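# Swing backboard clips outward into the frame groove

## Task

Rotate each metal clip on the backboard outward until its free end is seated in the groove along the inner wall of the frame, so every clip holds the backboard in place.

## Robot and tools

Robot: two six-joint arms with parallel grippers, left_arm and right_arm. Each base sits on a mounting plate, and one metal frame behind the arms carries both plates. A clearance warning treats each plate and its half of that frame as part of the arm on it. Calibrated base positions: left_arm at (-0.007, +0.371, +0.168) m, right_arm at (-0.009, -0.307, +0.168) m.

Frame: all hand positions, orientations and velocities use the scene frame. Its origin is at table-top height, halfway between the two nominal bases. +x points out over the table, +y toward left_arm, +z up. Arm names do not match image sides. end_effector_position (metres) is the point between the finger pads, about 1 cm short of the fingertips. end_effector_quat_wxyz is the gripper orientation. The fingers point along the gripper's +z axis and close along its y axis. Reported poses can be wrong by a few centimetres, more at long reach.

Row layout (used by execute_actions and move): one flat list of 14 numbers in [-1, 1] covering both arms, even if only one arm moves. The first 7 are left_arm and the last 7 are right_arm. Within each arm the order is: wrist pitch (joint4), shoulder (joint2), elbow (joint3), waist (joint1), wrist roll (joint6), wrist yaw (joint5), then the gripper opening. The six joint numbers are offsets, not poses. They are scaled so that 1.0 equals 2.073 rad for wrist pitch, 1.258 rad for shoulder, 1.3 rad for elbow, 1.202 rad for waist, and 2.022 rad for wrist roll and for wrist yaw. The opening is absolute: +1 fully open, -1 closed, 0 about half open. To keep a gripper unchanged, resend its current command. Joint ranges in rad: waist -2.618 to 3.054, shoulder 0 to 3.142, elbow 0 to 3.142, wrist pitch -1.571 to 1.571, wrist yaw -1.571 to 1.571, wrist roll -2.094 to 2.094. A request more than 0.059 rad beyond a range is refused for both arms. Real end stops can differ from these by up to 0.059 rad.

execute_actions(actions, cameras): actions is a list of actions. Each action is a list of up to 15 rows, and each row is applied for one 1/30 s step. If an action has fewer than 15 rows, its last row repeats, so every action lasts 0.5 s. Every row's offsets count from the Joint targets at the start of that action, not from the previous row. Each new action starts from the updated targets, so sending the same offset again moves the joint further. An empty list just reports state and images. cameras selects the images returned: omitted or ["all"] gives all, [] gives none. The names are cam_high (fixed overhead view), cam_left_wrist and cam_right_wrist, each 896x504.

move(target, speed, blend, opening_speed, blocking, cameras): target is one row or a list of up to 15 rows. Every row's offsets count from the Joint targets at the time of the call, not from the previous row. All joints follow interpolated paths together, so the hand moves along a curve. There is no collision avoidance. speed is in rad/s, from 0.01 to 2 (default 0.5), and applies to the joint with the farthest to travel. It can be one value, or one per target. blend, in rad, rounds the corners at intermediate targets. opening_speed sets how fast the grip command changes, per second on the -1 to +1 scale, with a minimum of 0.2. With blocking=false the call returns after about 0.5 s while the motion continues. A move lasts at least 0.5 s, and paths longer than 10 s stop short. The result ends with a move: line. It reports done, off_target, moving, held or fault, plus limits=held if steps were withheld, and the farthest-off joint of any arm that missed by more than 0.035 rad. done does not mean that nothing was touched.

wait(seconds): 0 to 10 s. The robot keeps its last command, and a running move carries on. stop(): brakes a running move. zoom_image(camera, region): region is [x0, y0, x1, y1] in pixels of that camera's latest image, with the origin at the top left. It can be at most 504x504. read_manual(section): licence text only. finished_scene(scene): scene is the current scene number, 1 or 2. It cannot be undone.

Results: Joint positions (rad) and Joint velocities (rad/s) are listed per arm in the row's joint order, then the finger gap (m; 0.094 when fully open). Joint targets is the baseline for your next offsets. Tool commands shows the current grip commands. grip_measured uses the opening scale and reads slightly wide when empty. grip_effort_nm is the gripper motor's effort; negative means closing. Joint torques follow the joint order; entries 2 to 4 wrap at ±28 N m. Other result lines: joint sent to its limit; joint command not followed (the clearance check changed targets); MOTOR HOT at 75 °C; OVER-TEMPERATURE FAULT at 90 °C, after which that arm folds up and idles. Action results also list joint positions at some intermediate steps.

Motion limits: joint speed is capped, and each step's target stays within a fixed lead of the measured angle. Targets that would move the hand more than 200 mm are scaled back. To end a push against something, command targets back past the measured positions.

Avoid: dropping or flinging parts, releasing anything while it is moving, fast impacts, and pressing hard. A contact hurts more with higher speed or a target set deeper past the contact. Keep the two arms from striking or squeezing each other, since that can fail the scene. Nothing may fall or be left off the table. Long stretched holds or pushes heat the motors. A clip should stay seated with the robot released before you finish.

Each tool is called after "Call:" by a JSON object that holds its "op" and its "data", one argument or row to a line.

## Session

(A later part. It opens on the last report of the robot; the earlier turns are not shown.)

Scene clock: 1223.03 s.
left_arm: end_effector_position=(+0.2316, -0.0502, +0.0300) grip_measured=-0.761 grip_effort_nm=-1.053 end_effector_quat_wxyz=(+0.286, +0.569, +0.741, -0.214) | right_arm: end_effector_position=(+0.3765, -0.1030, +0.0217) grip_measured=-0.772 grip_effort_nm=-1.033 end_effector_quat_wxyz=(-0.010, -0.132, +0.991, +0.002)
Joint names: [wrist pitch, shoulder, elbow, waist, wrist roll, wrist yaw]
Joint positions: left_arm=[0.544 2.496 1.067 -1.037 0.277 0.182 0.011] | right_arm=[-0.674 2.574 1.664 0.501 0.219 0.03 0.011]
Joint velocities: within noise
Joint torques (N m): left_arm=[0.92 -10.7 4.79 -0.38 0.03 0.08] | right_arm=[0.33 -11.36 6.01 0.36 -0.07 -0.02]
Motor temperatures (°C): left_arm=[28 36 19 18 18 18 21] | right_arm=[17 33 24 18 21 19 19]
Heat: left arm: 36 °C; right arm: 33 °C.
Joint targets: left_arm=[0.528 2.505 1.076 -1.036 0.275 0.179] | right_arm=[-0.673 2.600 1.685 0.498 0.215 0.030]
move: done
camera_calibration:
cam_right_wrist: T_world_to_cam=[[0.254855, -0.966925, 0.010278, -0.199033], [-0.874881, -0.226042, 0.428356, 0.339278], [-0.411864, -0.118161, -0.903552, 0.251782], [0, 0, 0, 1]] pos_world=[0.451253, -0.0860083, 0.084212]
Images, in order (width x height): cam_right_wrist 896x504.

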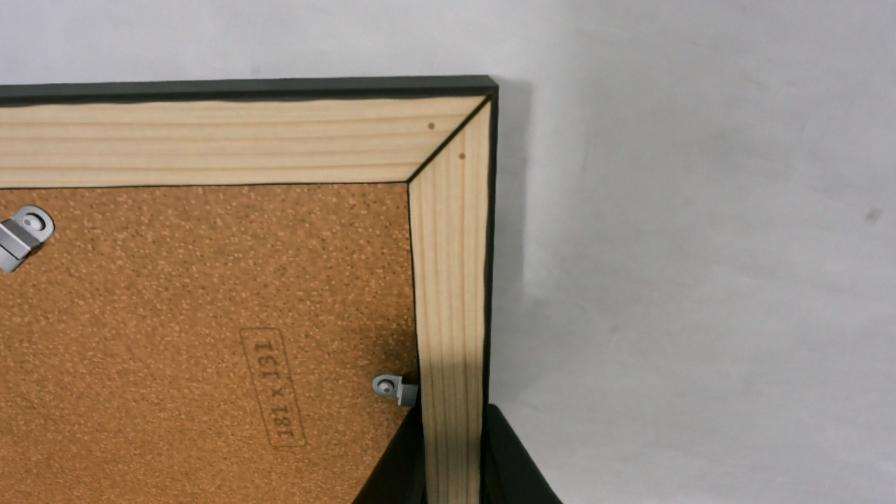

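Call:
{"op": "move", "data": {
  "target": [
    [0,0,0,0,0,0,-0.86,0,0,0,0,0,0,-0.45],
    [0,0,0,0,0,0,-0.86,-0.0381,-0.1176,0,0,0,0,-0.45],
    [0,0,0,0,0,0,-0.86,-0.1915,0.1868,0.5,0.1311,0.8536,0,-0.213]
  ],
  "speed": [0.1,0.2,0.6]
}}

Scene clock: 1284.53 s.
left_arm: end_effector_position=(+0.2316, -0.0502, +0.0300) grip_measured=-0.761 grip_effort_nm=-1.053 end_effector_quat_wxyz=(+0.286, +0.569, +0.741, -0.214) | right_arm: end_effector_position=(+0.4061, -0.0037, +0.0554) grip_measured=-0.215 grip_effort_nm=0.066 end_effector_quat_wxyz=(-0.004, +0.606, +0.795, +0.004)
Joint names: [wrist pitch, shoulder, elbow, waist, wrist roll, wrist yaw]
Joint positions: left_arm=[0.544 2.496 1.067 -1.037 0.277 0.182 0.011] | right_arm=[-1.054 2.817 2.305 0.648 1.933 0.03 0.037]
Joint velocities: within noise
Joint torques (N m): left_arm=[0.95 -10.58 4.9 -0.35 0.01 0.07] | right_arm=[0.2 -14.13 7.58 1.33 0.05 -0.04]
Motor temperatures (°C): left_arm=[28 36 19 18 18 18 21] | right_arm=[17 33 23 18 21 19 19]
Heat: left arm: 36 °C; right arm: 33 °C.
Joint targets: left_arm=[0.528 2.505 1.076 -1.036 0.275 0.179] | right_arm=[-1.070 2.835 2.335 0.656 1.941 0.030]
move: done
camera_calibration:
cam_left_wrist: T_world_to_cam=[[-0.963812, -0.263348, -0.0414031, 0.216413], [-0.240021, 0.924833, -0.295082, 0.149619], [0.116, -0.274466, -0.954575, 0.0721833], [0, 0, 0, 1]] pos_world=[0.23612, -0.0615692, 0.122014]
cam_right_wrist: T_world_to_cam=[[-0.96614, -0.257662, 0.0135648, 0.387384], [-0.228147, 0.877661, 0.421497, 0.114969], [-0.120509, 0.40413, -0.906728, 0.189991], [0, 0, 0, 1]] pos_world=[0.423393, -0.0778708, 0.118557]

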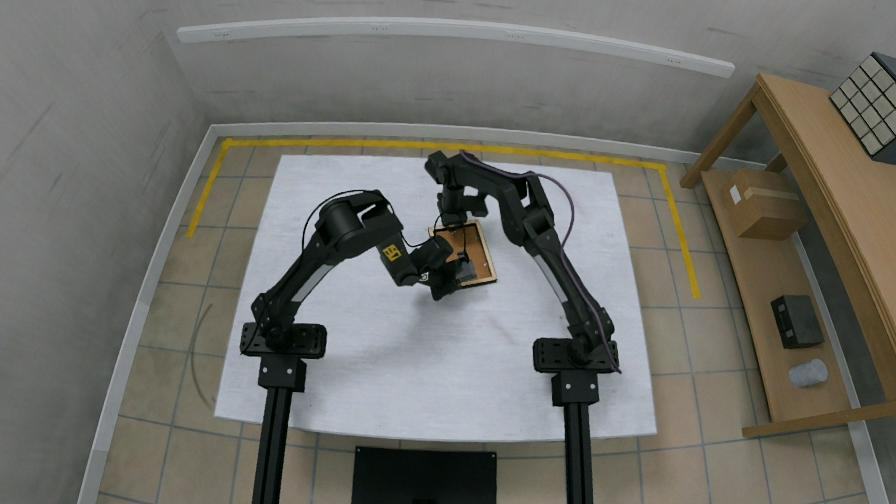

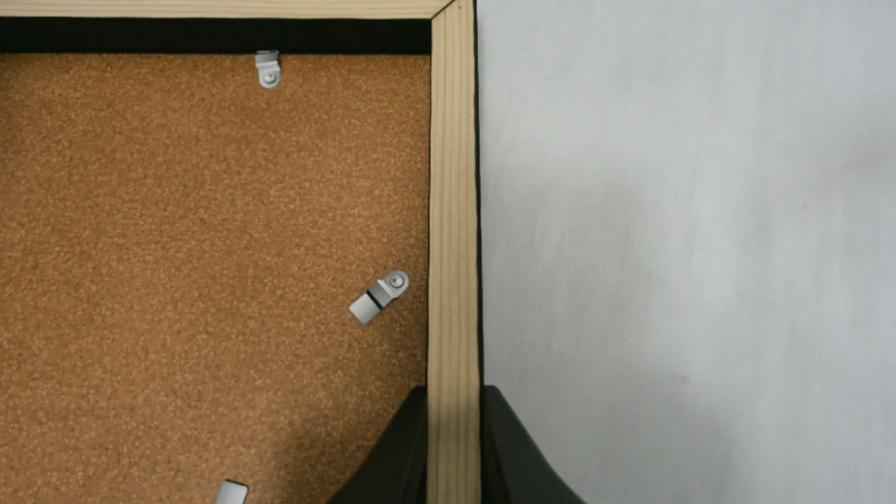

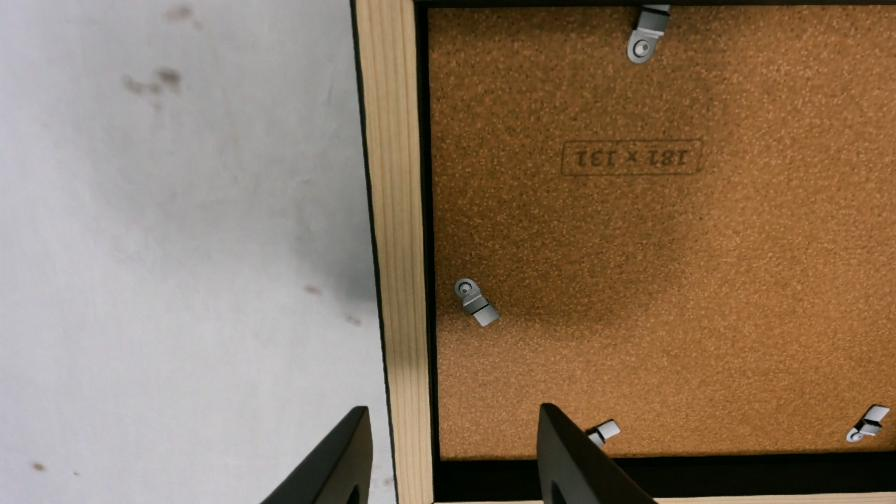

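Call:
{"op": "move", "data": {
  "target": [0,0,0,0,0,0,-0.86,0.036,0.0485,0,0,0,0,-0.213],
  "speed": 0.12,
  "cameras": ["cam_right_wrist"]
}}

Scene clock: 1298.80 s.
left_arm: end_effector_position=(+0.2316, -0.0502, +0.0300) grip_measured=-0.761 grip_effort_nm=-1.062 end_effector_quat_wxyz=(+0.286, +0.569, +0.741, -0.214) | right_arm: end_effector_position=(+0.4061, -0.0022, +0.0259) grip_measured=-0.215 grip_effort_nm=0.066 end_effector_quat_wxyz=(-0.004, +0.606, +0.795, +0.005)
Joint names: [wrist pitch, shoulder, elbow, waist, wrist roll, wrist yaw]
Joint positions: left_arm=[0.544 2.496 1.067 -1.037 0.277 0.182 0.011] | right_arm=[-0.996 2.88 2.311 0.648 1.934 0.03 0.037]
Joint velocities: within noise
Joint torques (N m): left_arm=[0.95 -10.66 4.83 -0.29 -0.01 0.07] | right_arm=[0.37 -14.42 7.04 1.36 0.03 -0.04]
Motor temperatures (°C): left_arm=[28 36 19 18 18 18 21] | right_arm=[17 33 24 18 21 19 19]
Heat: left arm: 36 °C; right arm: 33 °C.
Joint targets: left_arm=[0.528 2.505 1.076 -1.036 0.275 0.179] | right_arm=[-0.995 2.896 2.335 0.656 1.941 0.030]
move: done
camera_calibration:
cam_right_wrist: T_world_to_cam=[[-0.96636, -0.256889, 0.0125081, 0.388305], [-0.227823, 0.877561, 0.421881, 0.125999], [-0.119353, 0.404839, -0.906565, 0.162108], [0, 0, 0, 1]] pos_world=[0.423296, -0.076448, 0.0889485]
Images, in order (width x height): cam_right_wrist 896x504.

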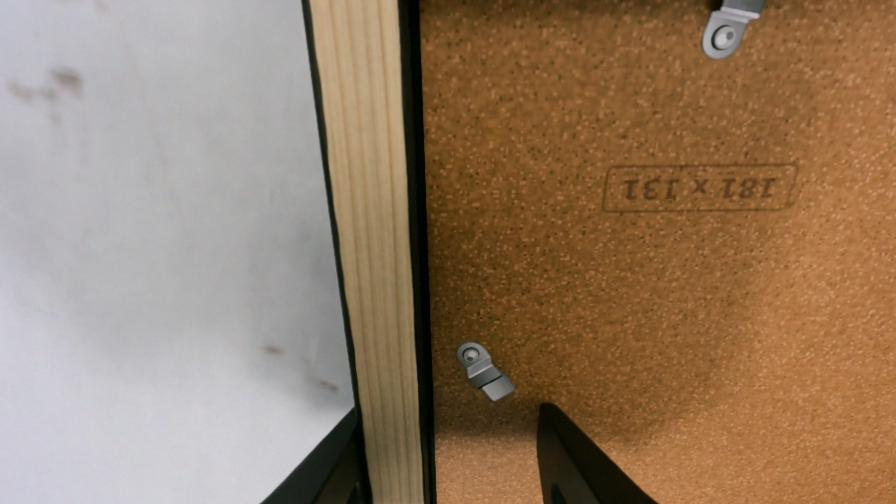

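Call:
{"op": "move", "data": {
  "target": [0,0,0,0,0,0,-0.86,0,0,0,-0.0227,-0.0134,0,-0.213],
  "speed": 0.1,
  "cameras": ["cam_right_wrist"]
}}

Scene clock: 1316.00 s.
left_arm: end_effector_position=(+0.2316, -0.0502, +0.0300) grip_measured=-0.761 grip_effort_nm=-1.057 end_effector_quat_wxyz=(+0.286, +0.569, +0.741, -0.214) | right_arm: end_effector_position=(+0.4110, -0.0091, +0.0255) grip_measured=-0.215 grip_effort_nm=0.056 end_effector_quat_wxyz=(-0.004, +0.608, +0.794, +0.005)
Joint names: [wrist pitch, shoulder, elbow, waist, wrist roll, wrist yaw]
Joint positions: left_arm=[0.544 2.496 1.067 -1.037 0.277 0.182 0.011] | right_arm=[-0.996 2.88 2.311 0.632 1.922 0.03 0.037]
Joint velocities: within noise
Joint torques (N m): left_arm=[0.94 -10.44 5 -0.27 -0.01 0.1] | right_arm=[0.37 -14.42 7.04 0.27 -0.11 -0.02]
Motor temperatures (°C): left_arm=[28 36 19 18 18 18 21] | right_arm=[17 32 24 18 21 19 18]
Heat: left arm: 36 °C; right arm: 32 °C.
Joint targets: left_arm=[0.528 2.505 1.076 -1.036 0.275 0.179] | right_arm=[-0.995 2.896 2.335 0.628 1.914 0.030]
move: done
camera_calibration:
cam_right_wrist: T_world_to_cam=[[-0.967325, -0.253208, 0.0129787, 0.391662], [-0.224321, 0.878578, 0.42164, 0.131879], [-0.118166, 0.404952, -0.90667, 0.164692], [0, 0, 0, 1]] pos_world=[0.427908, -0.0833866, 0.0886321]
Images, in order (width x height): cam_right_wrist 896x504.

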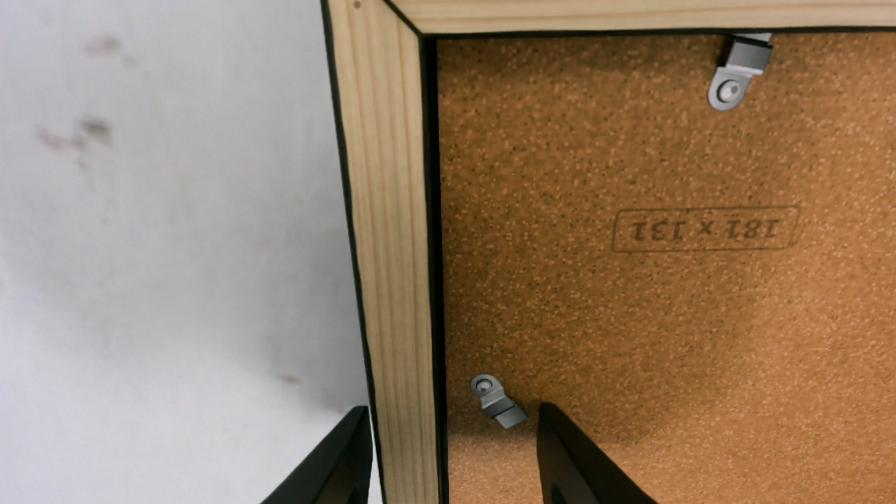

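Call:
{"op": "move", "data": {
  "target": [0,0,0,0,0,0,-0.86,0.0036,0.0062,0,0,0,0,-0.213],
  "speed": 0.06,
  "cameras": ["cam_right_wrist"]
}}

Call:
{"op": "zoom_image", "data": {
  "camera": "cam_right_wrist",
  "region": [340, 340, 600, 500]
}}

Scene clock: 1322.37 s.
left_arm: end_effector_position=(+0.2316, -0.0502, +0.0300) grip_measured=-0.761 grip_effort_nm=-1.053 end_effector_quat_wxyz=(+0.286, +0.569, +0.741, -0.214) | right_arm: end_effector_position=(+0.4113, -0.0088, +0.0240) grip_measured=-0.215 grip_effort_nm=0.056 end_effector_quat_wxyz=(-0.003, +0.607, +0.794, +0.006)
Joint names: [wrist pitch, shoulder, elbow, waist, wrist roll, wrist yaw]
Joint positions: left_arm=[0.544 2.496 1.067 -1.037 0.277 0.182 0.011] | right_arm=[-0.991 2.883 2.311 0.632 1.92 0.03 0.037]
Joint velocities: within noise
Joint torques (N m): left_arm=[0.92 -10.58 4.83 -0.21 0.03 0.08] | right_arm=[0.42 -13.98 7.06 0.39 -0.11 -0.02]
Motor temperatures (°C): left_arm=[28 36 19 18 18 18 21] | right_arm=[17 32 24 18 21 19 18]
Heat: left arm: 36 °C; right arm: 32 °C.
Joint targets: left_arm=[0.528 2.505 1.076 -1.036 0.275 0.179] | right_arm=[-0.988 2.904 2.335 0.628 1.914 0.030]
move: done
camera_calibration:
cam_right_wrist: T_world_to_cam=[[-0.967073, -0.254254, 0.0111808, 0.391996], [-0.225921, 0.877874, 0.422252, 0.132959], [-0.117175, 0.405822, -0.90641, 0.16284], [0, 0, 0, 1]] pos_world=[0.428208, -0.083139, 0.0870747]
Images, in order (width x height): cam_right_wrist 896x504.

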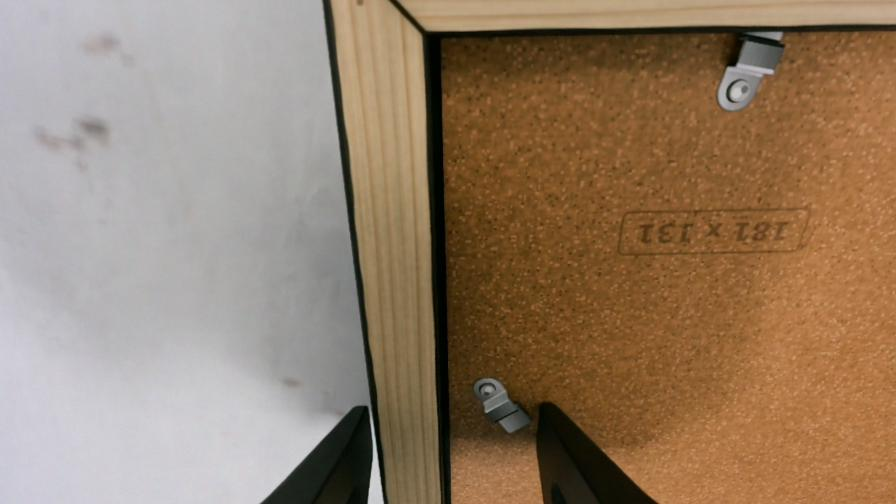

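Scaled by 1.938.

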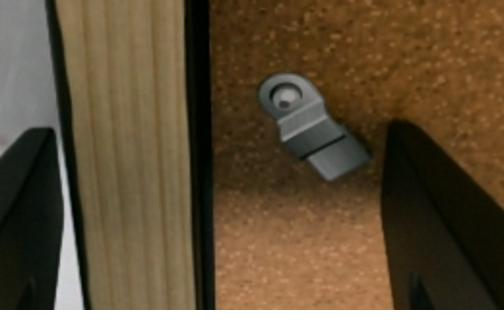

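Call:
{"op": "move", "data": {
  "target": [0,0,0,0,0,0,-0.86,0.0025,0.0075,0,0,0,0,-0.213],
  "speed": 0.06,
  "cameras": ["cam_right_wrist"]
}}

Call:
{"op": "zoom_image", "data": {
  "camera": "cam_right_wrist",
  "region": [340, 340, 600, 500]
}}

Scene clock: 1325.77 s.
left_arm: end_effector_position=(+0.2316, -0.0502, +0.0300) grip_measured=-0.761 grip_effort_nm=-1.062 end_effector_quat_wxyz=(+0.286, +0.569, +0.741, -0.214) | right_arm: end_effector_position=(+0.4111, -0.0089, +0.0236) grip_measured=-0.215 grip_effort_nm=0.061 end_effector_quat_wxyz=(-0.003, +0.607, +0.794, +0.005)
Joint names: [wrist pitch, shoulder, elbow, waist, wrist roll, wrist yaw]
Joint positions: left_arm=[0.544 2.496 1.067 -1.037 0.277 0.182 0.011] | right_arm=[-0.991 2.883 2.311 0.632 1.92 0.03 0.037]
Joint velocities: within noise
Joint torques (N m): left_arm=[0.95 -10.71 4.79 -0.21 -0.02 0.08] | right_arm=[0.46 -13.24 7.05 0.32 -0.11 -0.04]
Motor temperatures (°C): left_arm=[28 36 19 18 18 18 21] | right_arm=[17 32 24 18 21 19 18]
Heat: left arm: 36 °C; right arm: 32 °C.
Joint targets: left_arm=[0.528 2.505 1.076 -1.036 0.275 0.179] | right_arm=[-0.983 2.913 2.335 0.628 1.914 0.030]
move: done
camera_calibration:
cam_right_wrist: T_world_to_cam=[[-0.967058, -0.254279, 0.0118947, 0.391784], [-0.225685, 0.878053, 0.422006, 0.133081], [-0.117751, 0.40542, -0.906515, 0.162755], [0, 0, 0, 1]] pos_world=[0.428077, -0.0832141, 0.0867191]
Images, in order (width x height): cam_right_wrist 896x504.

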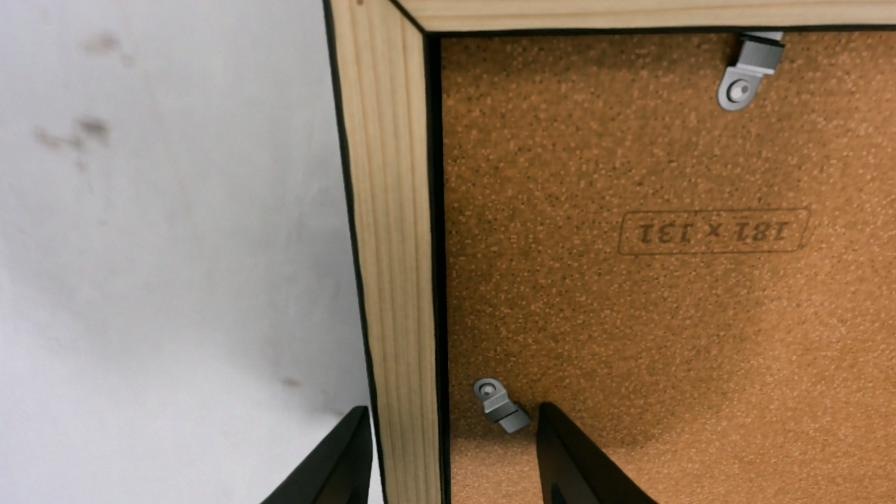

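Scaled by 1.938.

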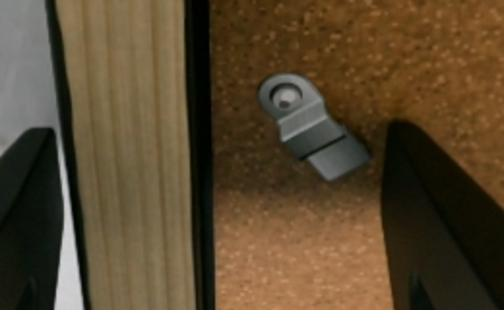

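Call:
{"op": "move", "data": {
  "target": [0,0,0,0,0,0,-0.86,0,0,0,0,0,0,-0.38],
  "opening_speed": 0.2,
  "cameras": ["cam_right_wrist"]
}}

Call:
{"op": "zoom_image", "data": {
  "camera": "cam_right_wrist",
  "region": [340, 340, 600, 500]
}}

Call:
{"op": "move", "data": {
  "target": [0,0,0,0,0,0,-0.86,0,0,0,0,0,0,-0.5],
  "opening_speed": 0.2,
  "cameras": ["cam_right_wrist"]
}}

Call:
{"op": "zoom_image", "data": {
  "camera": "cam_right_wrist",
  "region": [340, 340, 600, 500]
}}

Scene clock: 1333.97 s.
left_arm: end_effector_position=(+0.2316, -0.0502, +0.0300) grip_measured=-0.761 grip_effort_nm=-1.048 end_effector_quat_wxyz=(+0.286, +0.569, +0.741, -0.214) | right_arm: end_effector_position=(+0.4110, -0.0085, +0.0236) grip_measured=-0.377 grip_effort_nm=-0.212 end_effector_quat_wxyz=(-0.004, +0.607, +0.794, +0.006)
Joint names: [wrist pitch, shoulder, elbow, waist, wrist roll, wrist yaw]
Joint positions: left_arm=[0.544 2.496 1.067 -1.037 0.277 0.182 0.011] | right_arm=[-0.99 2.883 2.311 0.632 1.92 0.028 0.029]
Joint velocities: within noise
Joint torques (N m): left_arm=[0.97 -10.66 4.82 -0.42 0 0.13] | right_arm=[0.46 -13.22 7.05 0.36 -0.11 -0.01]
Motor temperatures (°C): left_arm=[28 36 19 18 18 18 21] | right_arm=[17 33 24 18 21 19 18]
Heat: left arm: 36 °C; right arm: 33 °C.
Joint targets: left_arm=[0.528 2.505 1.076 -1.036 0.275 0.179] | right_arm=[-0.983 2.913 2.335 0.628 1.914 0.030]
move: done
camera_calibration:
cam_right_wrist: T_world_to_cam=[[-0.967052, -0.254295, 0.0119821, 0.391814], [-0.22538, 0.877078, 0.42419, 0.132486], [-0.118379, 0.407514, -0.905494, 0.162823], [0, 0, 0, 1]] pos_world=[0.428039, -0.0829172, 0.0865413]
Images, in order (width x height): cam_right_wrist 896x504.

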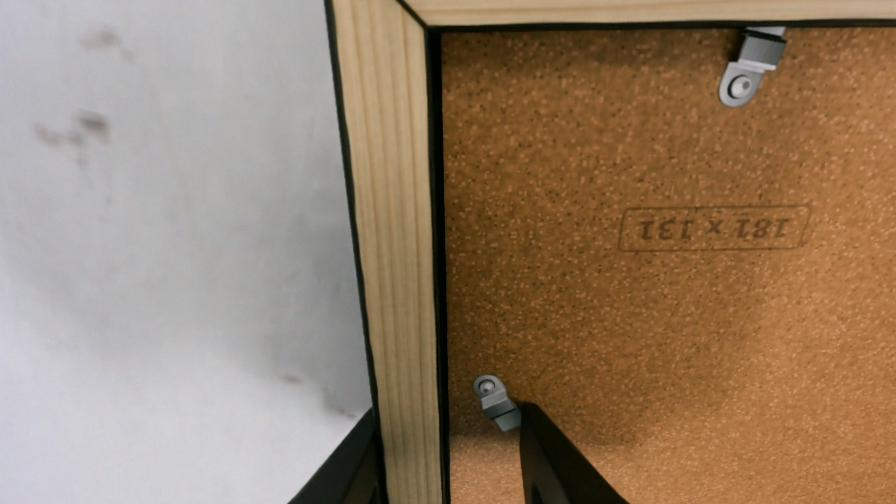

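Scaled by 1.938.

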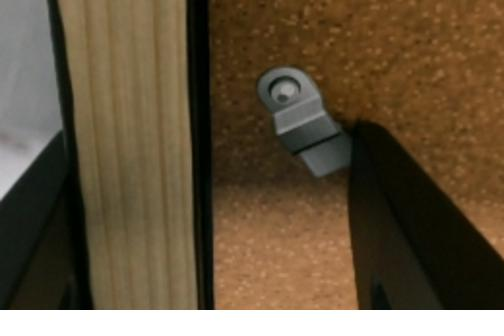

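Scene clock: 1334.77 s.
left_arm: end_effector_position=(+0.2316, -0.0502, +0.0300) grip_measured=-0.761 grip_effort_nm=-1.062 end_effector_quat_wxyz=(+0.286, +0.569, +0.741, -0.214) | right_arm: end_effector_position=(+0.4134, -0.0060, +0.0243) grip_measured=-0.497 grip_effort_nm=-0.193 end_effector_quat_wxyz=(-0.004, +0.607, +0.794, +0.013)
Joint names: [wrist pitch, shoulder, elbow, waist, wrist roll, wrist yaw]
Joint positions: left_arm=[0.544 2.496 1.067 -1.037 0.277 0.182 0.011] | right_arm=[-0.98 2.883 2.314 0.632 1.92 0.024 0.024]
Joint velocities: within noise
Joint torques (N m): left_arm=[0.93 -10.63 4.94 -0.28 0 0.05] | right_arm=[0.38 -13.23 6.84 0.38 -0.1 0.04]
Motor temperatures (°C): left_arm=[28 36 19 18 18 18 21] | right_arm=[17 33 24 18 21 19 18]
Heat: left arm: 36 °C; right arm: 33 °C.
Joint targets: left_arm=[0.528 2.505 1.076 -1.036 0.275 0.179] | right_arm=[-0.983 2.913 2.335 0.628 1.914 0.030]
move: done
camera_calibration:
cam_right_wrist: T_world_to_cam=[[-0.96722, -0.253935, 0.00153732, 0.395038], [-0.228444, 0.872741, 0.431436, 0.131627], [-0.110898, 0.416942, -0.902142, 0.159606], [0, 0, 0, 1]] pos_world=[0.429858, -0.0811091, 0.0865912]
Images, in order (width x height): cam_right_wrist 896x504.

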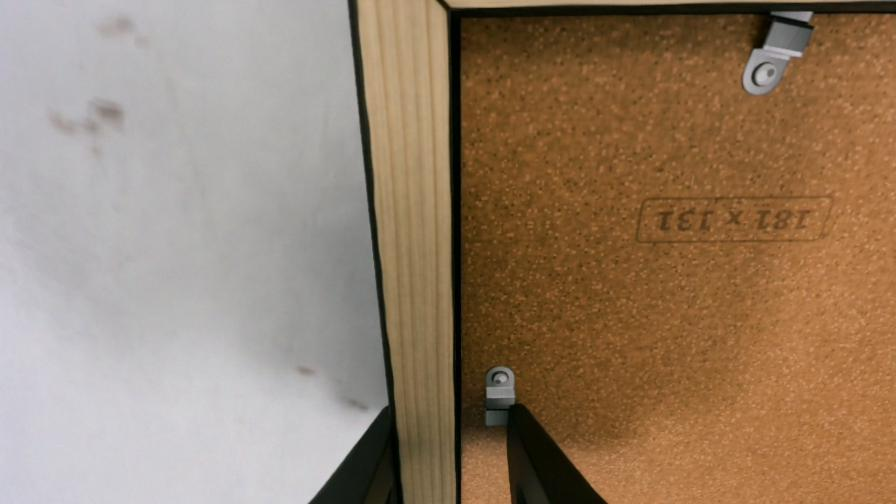

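Scaled by 1.938.

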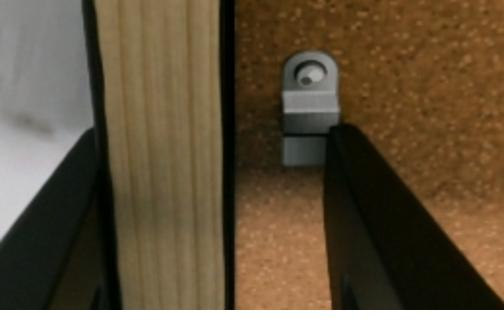

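Call:
{"op": "move", "data": {
  "target": [0,0,0,0,0,0,-0.86,0,0.0,0,0,0,0,-0.62],
  "opening_speed": 0.2,
  "cameras": ["cam_right_wrist"]
}}

Call:
{"op": "zoom_image", "data": {
  "camera": "cam_right_wrist",
  "region": [340, 340, 600, 500]
}}

Call:
{"op": "move", "data": {
  "target": [0,0,0,0,0,0,-0.86,0,0,0,0,0,0,-0.78],
  "opening_speed": 0.2,
  "cameras": ["cam_right_wrist"]
}}

Call:
{"op": "zoom_image", "data": {
  "camera": "cam_right_wrist",
  "region": [340, 340, 600, 500]
}}

Scene clock: 1339.90 s.
left_arm: end_effector_position=(+0.2316, -0.0502, +0.0300) grip_measured=-0.761 grip_effort_nm=-1.057 end_effector_quat_wxyz=(+0.286, +0.569, +0.741, -0.214) | right_arm: end_effector_position=(+0.4156, -0.0044, +0.0244) grip_measured=-0.617 grip_effort_nm=-0.193 end_effector_quat_wxyz=(-0.003, +0.608, +0.794, +0.018)
Joint names: [wrist pitch, shoulder, elbow, waist, wrist roll, wrist yaw]
Joint positions: left_arm=[0.544 2.496 1.067 -1.037 0.277 0.182 0.011] | right_arm=[-0.969 2.883 2.314 0.632 1.92 0.024 0.018]
Joint velocities: within noise
Joint torques (N m): left_arm=[0.99 -10.66 4.92 -0.25 0.01 0.08] | right_arm=[0.29 -13.27 6.84 0.4 -0.11 0.02]
Motor temperatures (°C): left_arm=[28 36 19 18 18 18 21] | right_arm=[17 33 24 18 21 19 18]
Heat: left arm: 36 °C; right arm: 33 °C.
Joint targets: left_arm=[0.528 2.505 1.076 -1.036 0.275 0.179] | right_arm=[-0.983 2.913 2.335 0.628 1.914 0.030]
move: done
camera_calibration:
cam_right_wrist: T_world_to_cam=[[-0.967299, -0.253484, -0.00881322, 0.3979], [-0.23197, 0.870079, 0.434917, 0.132096], [-0.102576, 0.422739, -0.900428, 0.155784], [0, 0, 0, 1]] pos_world=[0.431511, -0.0799283, 0.0863284]
Images, in order (width x height): cam_right_wrist 896x504.

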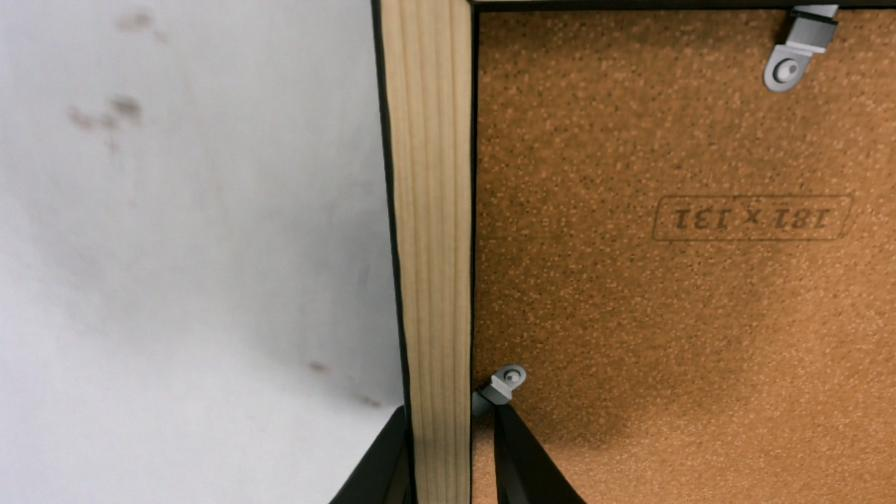

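Scaled by 1.938.

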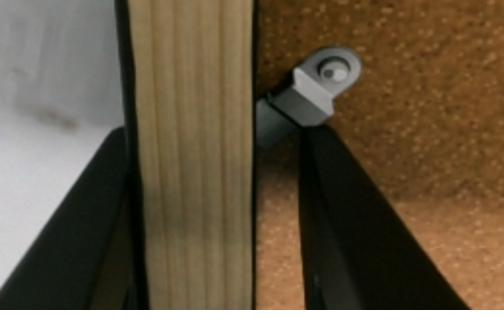

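Scene clock: 1340.97 s.
left_arm: end_effector_position=(+0.2316, -0.0502, +0.0300) grip_measured=-0.761 grip_effort_nm=-1.057 end_effector_quat_wxyz=(+0.286, +0.569, +0.741, -0.214) | right_arm: end_effector_position=(+0.4178, -0.0033, +0.0241) grip_measured=-0.772 grip_effort_nm=-1.033 end_effector_quat_wxyz=(+0.000, +0.607, +0.794, +0.022)
Joint names: [wrist pitch, shoulder, elbow, waist, wrist roll, wrist yaw]
Joint positions: left_arm=[0.544 2.496 1.067 -1.037 0.277 0.182 0.011] | right_arm=[-0.959 2.884 2.314 0.632 1.92 0.026 0.011]
Joint velocities: within noise
Joint torques (N m): left_arm=[0.94 -10.65 4.89 -0.39 0.02 0.04] | right_arm=[0.2 -13.33 6.91 0.36 -0.09 0.01]
Motor temperatures (°C): left_arm=[28 36 19 18 18 18 21] | right_arm=[17 33 24 18 21 19 18]
Heat: left arm: 36 °C; right arm: 33 °C.
Joint targets: left_arm=[0.528 2.505 1.076 -1.036 0.275 0.179] | right_arm=[-0.983 2.913 2.335 0.628 1.914 0.030]
move: done
camera_calibration:
cam_right_wrist: T_world_to_cam=[[-0.967098, -0.253712, -0.0187789, 0.400465], [-0.236241, 0.868205, 0.436361, 0.133477], [-0.094406, 0.42644, -0.899576, 0.151839], [0, 0, 0, 1]] pos_world=[0.433156, -0.0790328, 0.0858671]
Images, in order (width x height): cam_right_wrist 896x504.

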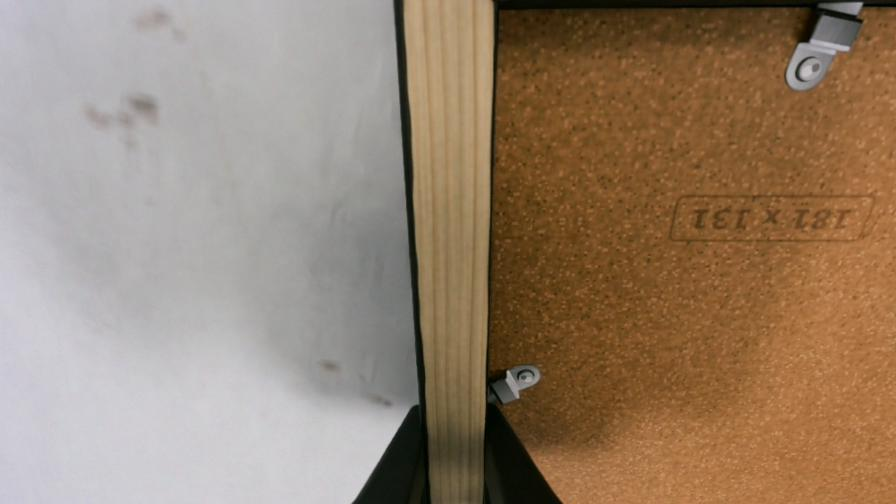

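Scaled by 1.938.

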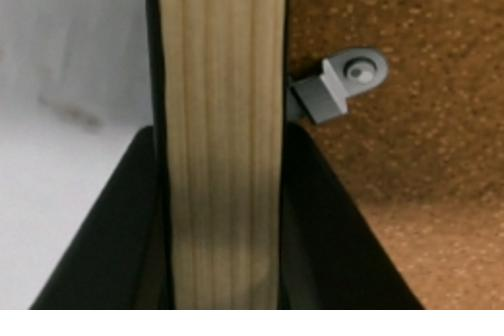

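Call:
{"op": "move", "data": {
  "target": [
    [0,0,0,0,0,0,-0.86,0,0,0,0,0,0,-0.5],
    [0,0,0,0,0,0,-0.86,-0.0309,0.0316,0.0727,-0.0056,-0.0033,0,-0.5]
  ],
  "speed": 0.08,
  "cameras": ["cam_right_wrist"]
}}

Call:
{"op": "zoom_image", "data": {
  "camera": "cam_right_wrist",
  "region": [340, 340, 600, 500]
}}

Scene clock: 1354.73 s.
left_arm: end_effector_position=(+0.2316, -0.0502, +0.0300) grip_measured=-0.761 grip_effort_nm=-1.067 end_effector_quat_wxyz=(+0.286, +0.569, +0.741, -0.214) | right_arm: end_effector_position=(+0.4183, -0.0030, +0.0242) grip_measured=-0.502 grip_effort_nm=0.061 end_effector_quat_wxyz=(-0.004, +0.605, +0.796, +0.011)
Joint names: [wrist pitch, shoulder, elbow, waist, wrist roll, wrist yaw]
Joint positions: left_arm=[0.544 2.496 1.067 -1.037 0.277 0.182 0.011] | right_arm=[-1.028 2.927 2.404 0.632 1.915 0.026 0.023]
Joint velocities: within noise
Joint torques (N m): left_arm=[0.93 -10.47 4.81 -0.32 0.02 0.1] | right_arm=[0.21 -13.79 7.21 -0.24 -0.11 0]
Motor temperatures (°C): left_arm=[28 36 19 18 18 18 21] | right_arm=[17 32 24 18 21 19 19]
Heat: left arm: 36 °C; right arm: 32 °C.
Joint targets: left_arm=[0.528 2.505 1.076 -1.036 0.275 0.179] | right_arm=[-1.047 2.953 2.430 0.622 1.907 0.030]
move: done
camera_calibration:
cam_right_wrist: T_world_to_cam=[[-0.965741, -0.259494, 0.00254163, 0.399877], [-0.233331, 0.872575, 0.42915, 0.132259], [-0.11358, 0.413855, -0.90323, 0.159863], [0, 0, 0, 1]] pos_world=[0.435195, -0.0778001, 0.0866184]
Images, in order (width x height): cam_right_wrist 896x504.

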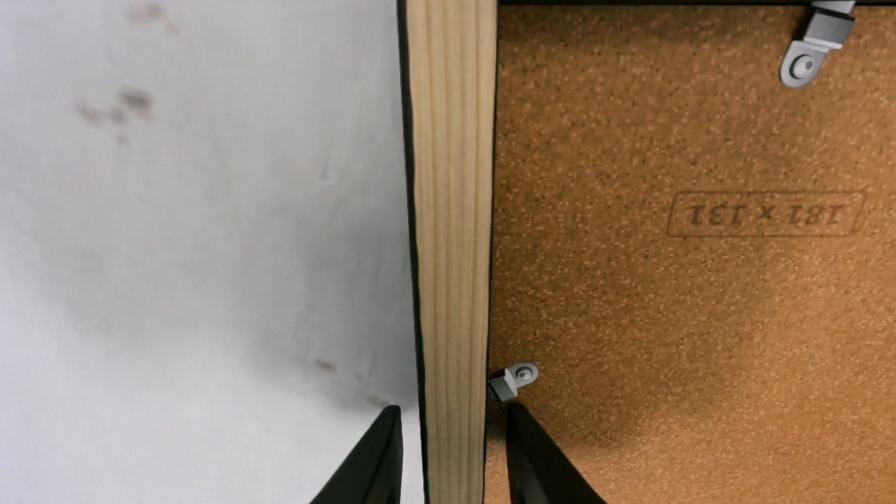

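Scaled by 1.938.

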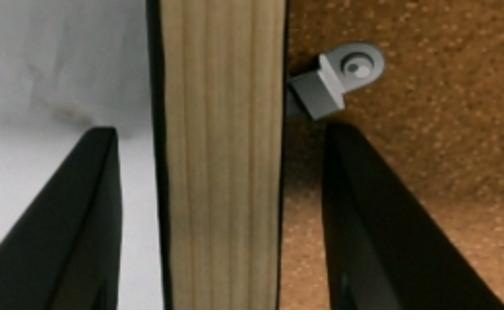

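Call:
{"op": "move", "data": {
  "target": [0,0,0,0,0,0,-0.86,0,0,0,-0.008,-0.0036,0,-0.5],
  "speed": 0.08,
  "cameras": ["cam_right_wrist"]
}}

Call:
{"op": "zoom_image", "data": {
  "camera": "cam_right_wrist",
  "region": [340, 340, 600, 500]
}}

Scene clock: 1361.53 s.
left_arm: end_effector_position=(+0.2316, -0.0502, +0.0300) grip_measured=-0.761 grip_effort_nm=-1.053 end_effector_quat_wxyz=(+0.286, +0.569, +0.741, -0.214) | right_arm: end_effector_position=(+0.4195, -0.0053, +0.0242) grip_measured=-0.502 grip_effort_nm=0.066 end_effector_quat_wxyz=(-0.007, +0.606, +0.796, +0.011)
Joint names: [wrist pitch, shoulder, elbow, waist, wrist roll, wrist yaw]
Joint positions: left_arm=[0.544 2.496 1.067 -1.037 0.277 0.182 0.011] | right_arm=[-1.031 2.927 2.405 0.625 1.909 0.02 0.023]
Joint velocities: within noise
Joint torques (N m): left_arm=[0.92 -10.58 4.92 -0.34 -0.02 0.09] | right_arm=[0.23 -13.78 7.17 -0.46 -0.12 0.07]
Motor temperatures (°C): left_arm=[28 37 19 18 18 18 21] | right_arm=[17 34 24 18 21 19 19]
Heat: left arm: 37 °C; right arm: 34 °C.
Joint targets: left_arm=[0.528 2.505 1.076 -1.036 0.275 0.179] | right_arm=[-1.047 2.953 2.430 0.612 1.900 0.030]
move: done
camera_calibration:
cam_right_wrist: T_world_to_cam=[[-0.965968, -0.258586, 0.00632596, 0.400465], [-0.230312, 0.870968, 0.434018, 0.133202], [-0.11774, 0.41779, -0.900882, 0.162736], [0, 0, 0, 1]] pos_world=[0.436675, -0.0804495, 0.0862602]
Images, in order (width x height): cam_right_wrist 896x504.

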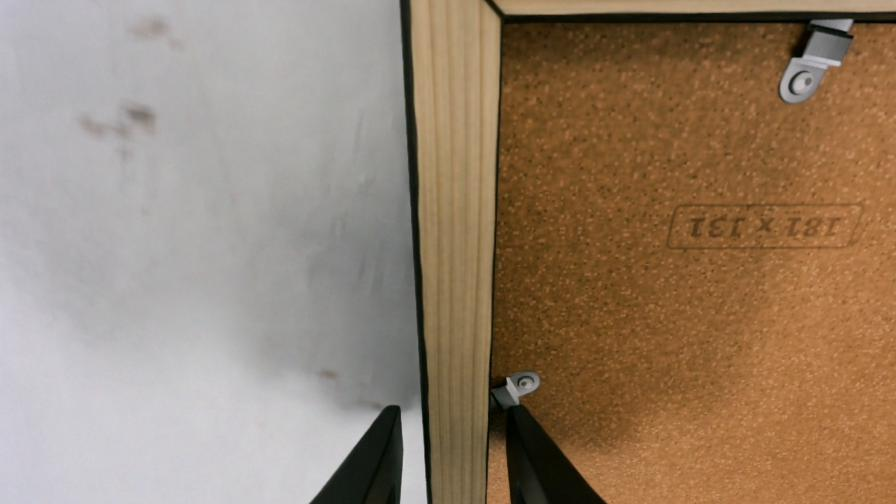

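Scaled by 1.938.

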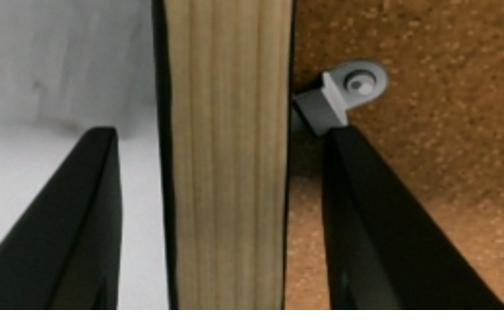

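Call:
{"op": "move", "data": {
  "target": [
    [0,0,0,0,0,0,-0.86,0,0,0,-0.0035,-0.0015,0,-0.5],
    [0,0,0,0,0,0,-0.86,0,0,0,-0.0035,-0.0015,0,-0.78]
  ],
  "speed": 0.08,
  "opening_speed": 0.3,
  "cameras": ["cam_right_wrist"]
}}

Call:
{"op": "zoom_image", "data": {
  "camera": "cam_right_wrist",
  "region": [340, 340, 600, 500]
}}

Scene clock: 1369.17 s.
left_arm: end_effector_position=(+0.2316, -0.0502, +0.0301) grip_measured=-0.761 grip_effort_nm=-1.057 end_effector_quat_wxyz=(+0.286, +0.569, +0.741, -0.214) | right_arm: end_effector_position=(+0.4193, -0.0061, +0.0243) grip_measured=-0.772 grip_effort_nm=-1.043 end_effector_quat_wxyz=(-0.012, +0.606, +0.795, +0.012)
Joint names: [wrist pitch, shoulder, elbow, waist, wrist roll, wrist yaw]
Joint positions: left_arm=[0.544 2.496 1.067 -1.037 0.277 0.182 0.011] | right_arm=[-1.033 2.927 2.405 0.621 1.906 0.01 0.011]
Joint velocities: within noise
Joint torques (N m): left_arm=[0.89 -10.66 4.93 -0.36 0 0.06] | right_arm=[0.25 -13.78 7.21 -0.44 -0.12 0.17]
Motor temperatures (°C): left_arm=[28 37 19 18 18 18 21] | right_arm=[17 35 24 18 21 19 18]
Heat: left arm: 37 °C; right arm: 35 °C.
Joint targets: left_arm=[0.528 2.505 1.076 -1.036 0.275 0.179] | right_arm=[-1.047 2.953 2.430 0.608 1.897 0.030]
move: done
camera_calibration:
cam_right_wrist: T_world_to_cam=[[-0.966132, -0.257779, 0.0117631, 0.40006], [-0.226316, 0.86835, 0.441303, 0.13191], [-0.123973, 0.423695, -0.897281, 0.165615], [0, 0, 0, 1]] pos_world=[0.436896, -0.0815876, 0.0856853]
Images, in order (width x height): cam_right_wrist 896x504.

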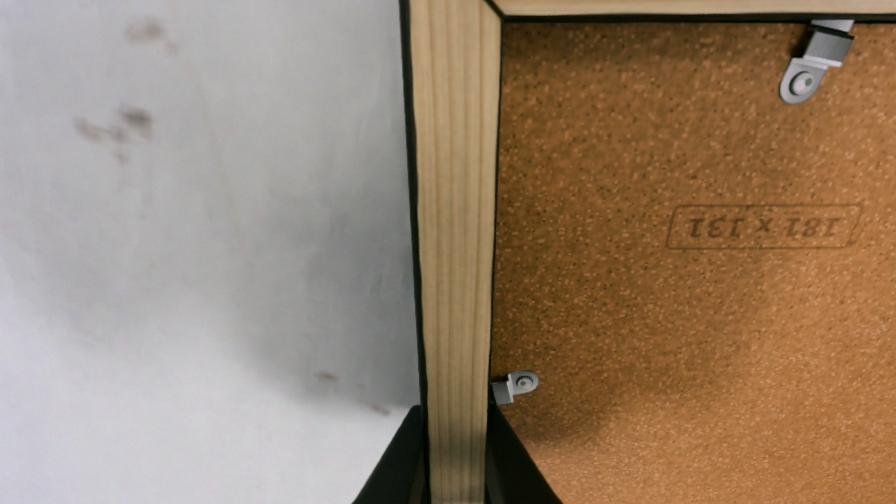

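Scaled by 1.938.

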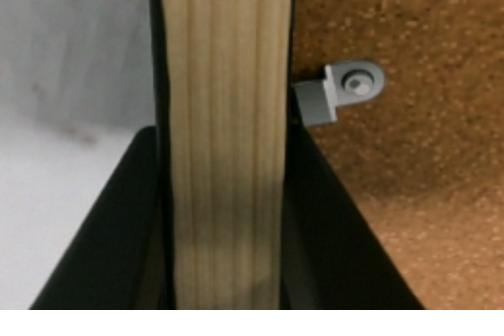

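Call:
{"op": "move", "data": {
  "target": [
    [0,0,0,0,0,0,-0.86,0,0,0,0,0,0,-0.35],
    [0,0,0,0,0,0,-0.86,-0.0362,-0.1033,0,0,0,0,-0.35],
    [0,0,0,0,0,0,-0.86,0.0767,-0.2524,-0.3365,0.1506,-0.6958,0,-0.213]
  ],
  "speed": [0.1,0.2,0.5]
}}

Scene clock: 1400.50 s.
left_arm: end_effector_position=(+0.2316, -0.0502, +0.0301) grip_measured=-0.761 grip_effort_nm=-1.062 end_effector_quat_wxyz=(+0.286, +0.569, +0.741, -0.214) | right_arm: end_effector_position=(+0.3378, +0.0296, +0.0508) grip_measured=-0.215 grip_effort_nm=0.061 end_effector_quat_wxyz=(-0.007, -0.134, +0.991, +0.009)
Joint names: [wrist pitch, shoulder, elbow, waist, wrist roll, wrist yaw]
Joint positions: left_arm=[0.544 2.496 1.067 -1.037 0.277 0.182 0.011] | right_arm=[-0.899 2.683 2.004 0.782 0.497 0.016 0.037]
Joint velocities: within noise
Joint torques (N m): left_arm=[0.91 -10.54 4.96 -0.35 0.02 0.08] | right_arm=[0.47 -19.63 4.31 1.29 -0.11 0.11]
Motor temperatures (°C): left_arm=[28 37 19 18 18 18 21] | right_arm=[17 38 24 18 21 19 19]
Heat: left arm: 37 °C; right arm: 38 °C.
Joint targets: left_arm=[0.528 2.505 1.076 -1.036 0.275 0.179] | right_arm=[-0.888 2.635 1.992 0.789 0.490 0.030]
move: off_target (right_arm); target 3's new numbers were sent with right_arm's shoulder 0.048 rad from that target; right_arm: the shoulder is farthest, 0.048 rad from its target
camera_calibration:
cam_left_wrist: T_world_to_cam=[[-0.9638, -0.263374, -0.0415244, 0.21644], [-0.239972, 0.924736, -0.295425, 0.149695], [0.116207, -0.274766, -0.954463, 0.0721538], [0, 0, 0, 1]] pos_world=[0.236142, -0.0615983, 0.122079]
cam_right_wrist: T_world_to_cam=[[0.257326, -0.966317, -0.00376789, -0.0613086], [-0.875404, -0.234764, 0.422556, 0.323644], [-0.409208, -0.105436, -0.906329, 0.276642], [0, 0, 0, 1]] pos_world=[0.4123, 0.0459044, 0.11374]

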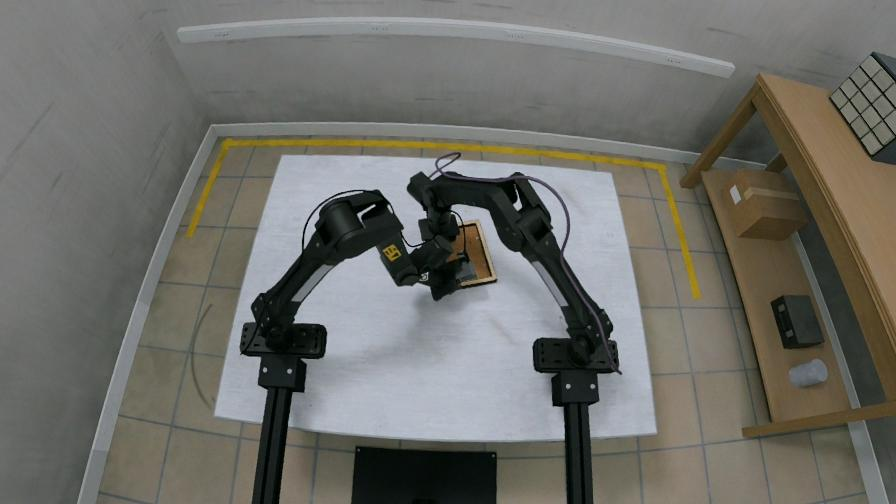

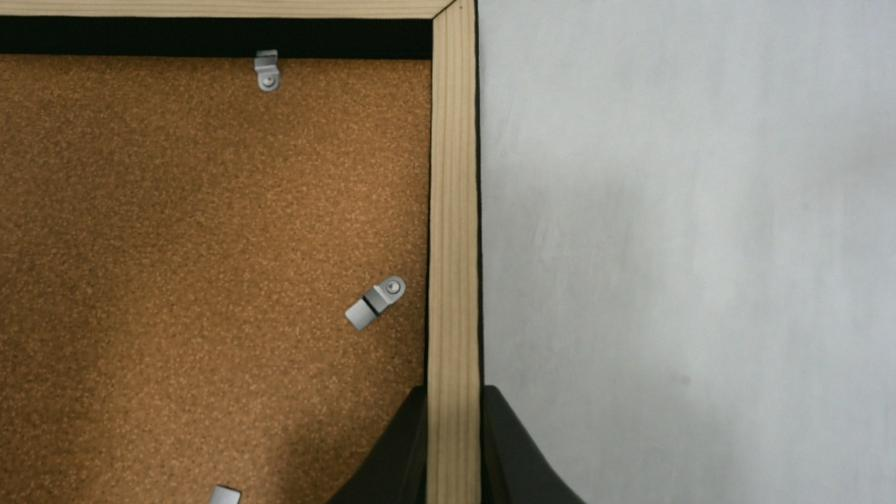

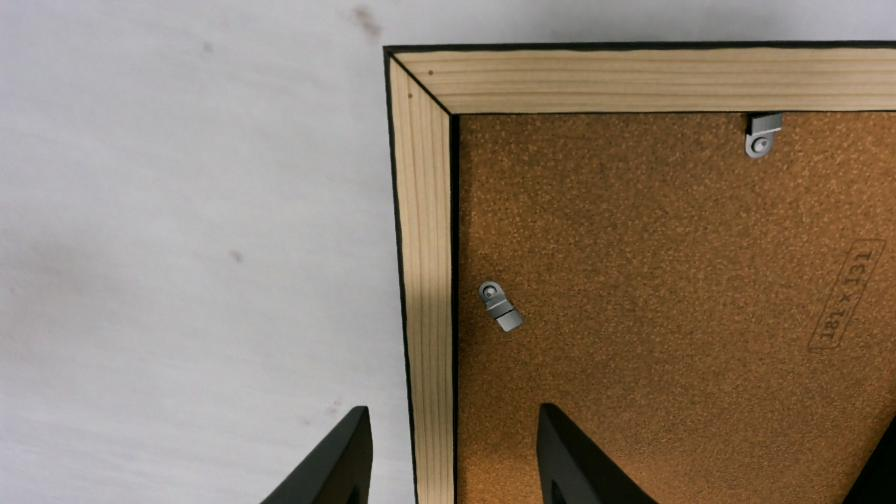

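Call:
{"op": "move", "data": {
  "target": [
    [0,0,0,0,0,0,-0.86,0,0,0,0,0,0.0084,-0.213],
    [0,0,0,0,0,0,-0.86,0.029,0.091,0,0,0,0.0084,-0.213]
  ],
  "speed": 0.12,
  "cameras": ["cam_right_wrist"]
}}

Scene clock: 1410.43 s.
left_arm: end_effector_position=(+0.2316, -0.0502, +0.0301) grip_measured=-0.761 grip_effort_nm=-1.053 end_effector_quat_wxyz=(+0.286, +0.569, +0.741, -0.214) | right_arm: end_effector_position=(+0.3401, +0.0291, +0.0255) grip_measured=-0.215 grip_effort_nm=0.071 end_effector_quat_wxyz=(+0.000, -0.134, +0.991, +0.004)
Joint names: [wrist pitch, shoulder, elbow, waist, wrist roll, wrist yaw]
Joint positions: left_arm=[0.544 2.496 1.067 -1.037 0.277 0.182 0.011] | right_arm=[-0.839 2.738 2.004 0.782 0.497 0.033 0.037]
Joint velocities: within noise
Joint torques (N m): left_arm=[0.89 -10.62 4.96 -0.24 0.02 0.03] | right_arm=[0.49 -13.93 4.23 1.28 -0.11 0.11]
Motor temperatures (°C): left_arm=[28 37 19 18 18 18 21] | right_arm=[17 37 24 18 21 19 19]
Heat: left arm: 37 °C; right arm: 37 °C.
Joint targets: left_arm=[0.528 2.505 1.076 -1.036 0.275 0.179] | right_arm=[-0.828 2.750 1.992 0.789 0.490 0.047]
move: done
camera_calibration:
cam_right_wrist: T_world_to_cam=[[0.257434, -0.96626, 0.00833487, -0.0628621], [-0.881822, -0.231393, 0.410911, 0.3386], [-0.395118, -0.113132, -0.911638, 0.250254], [0, 0, 0, 1]] pos_world=[0.413648, 0.0459204, 0.0895307]
Images, in order (width x height): cam_right_wrist 896x504.

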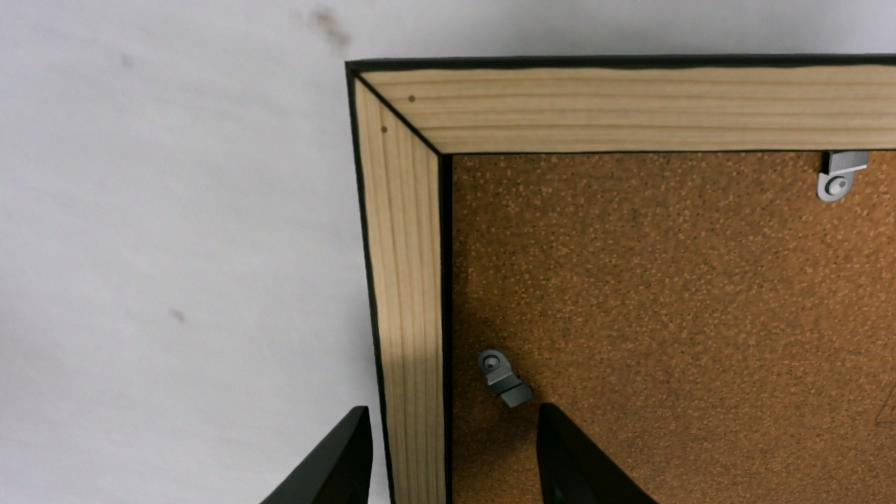

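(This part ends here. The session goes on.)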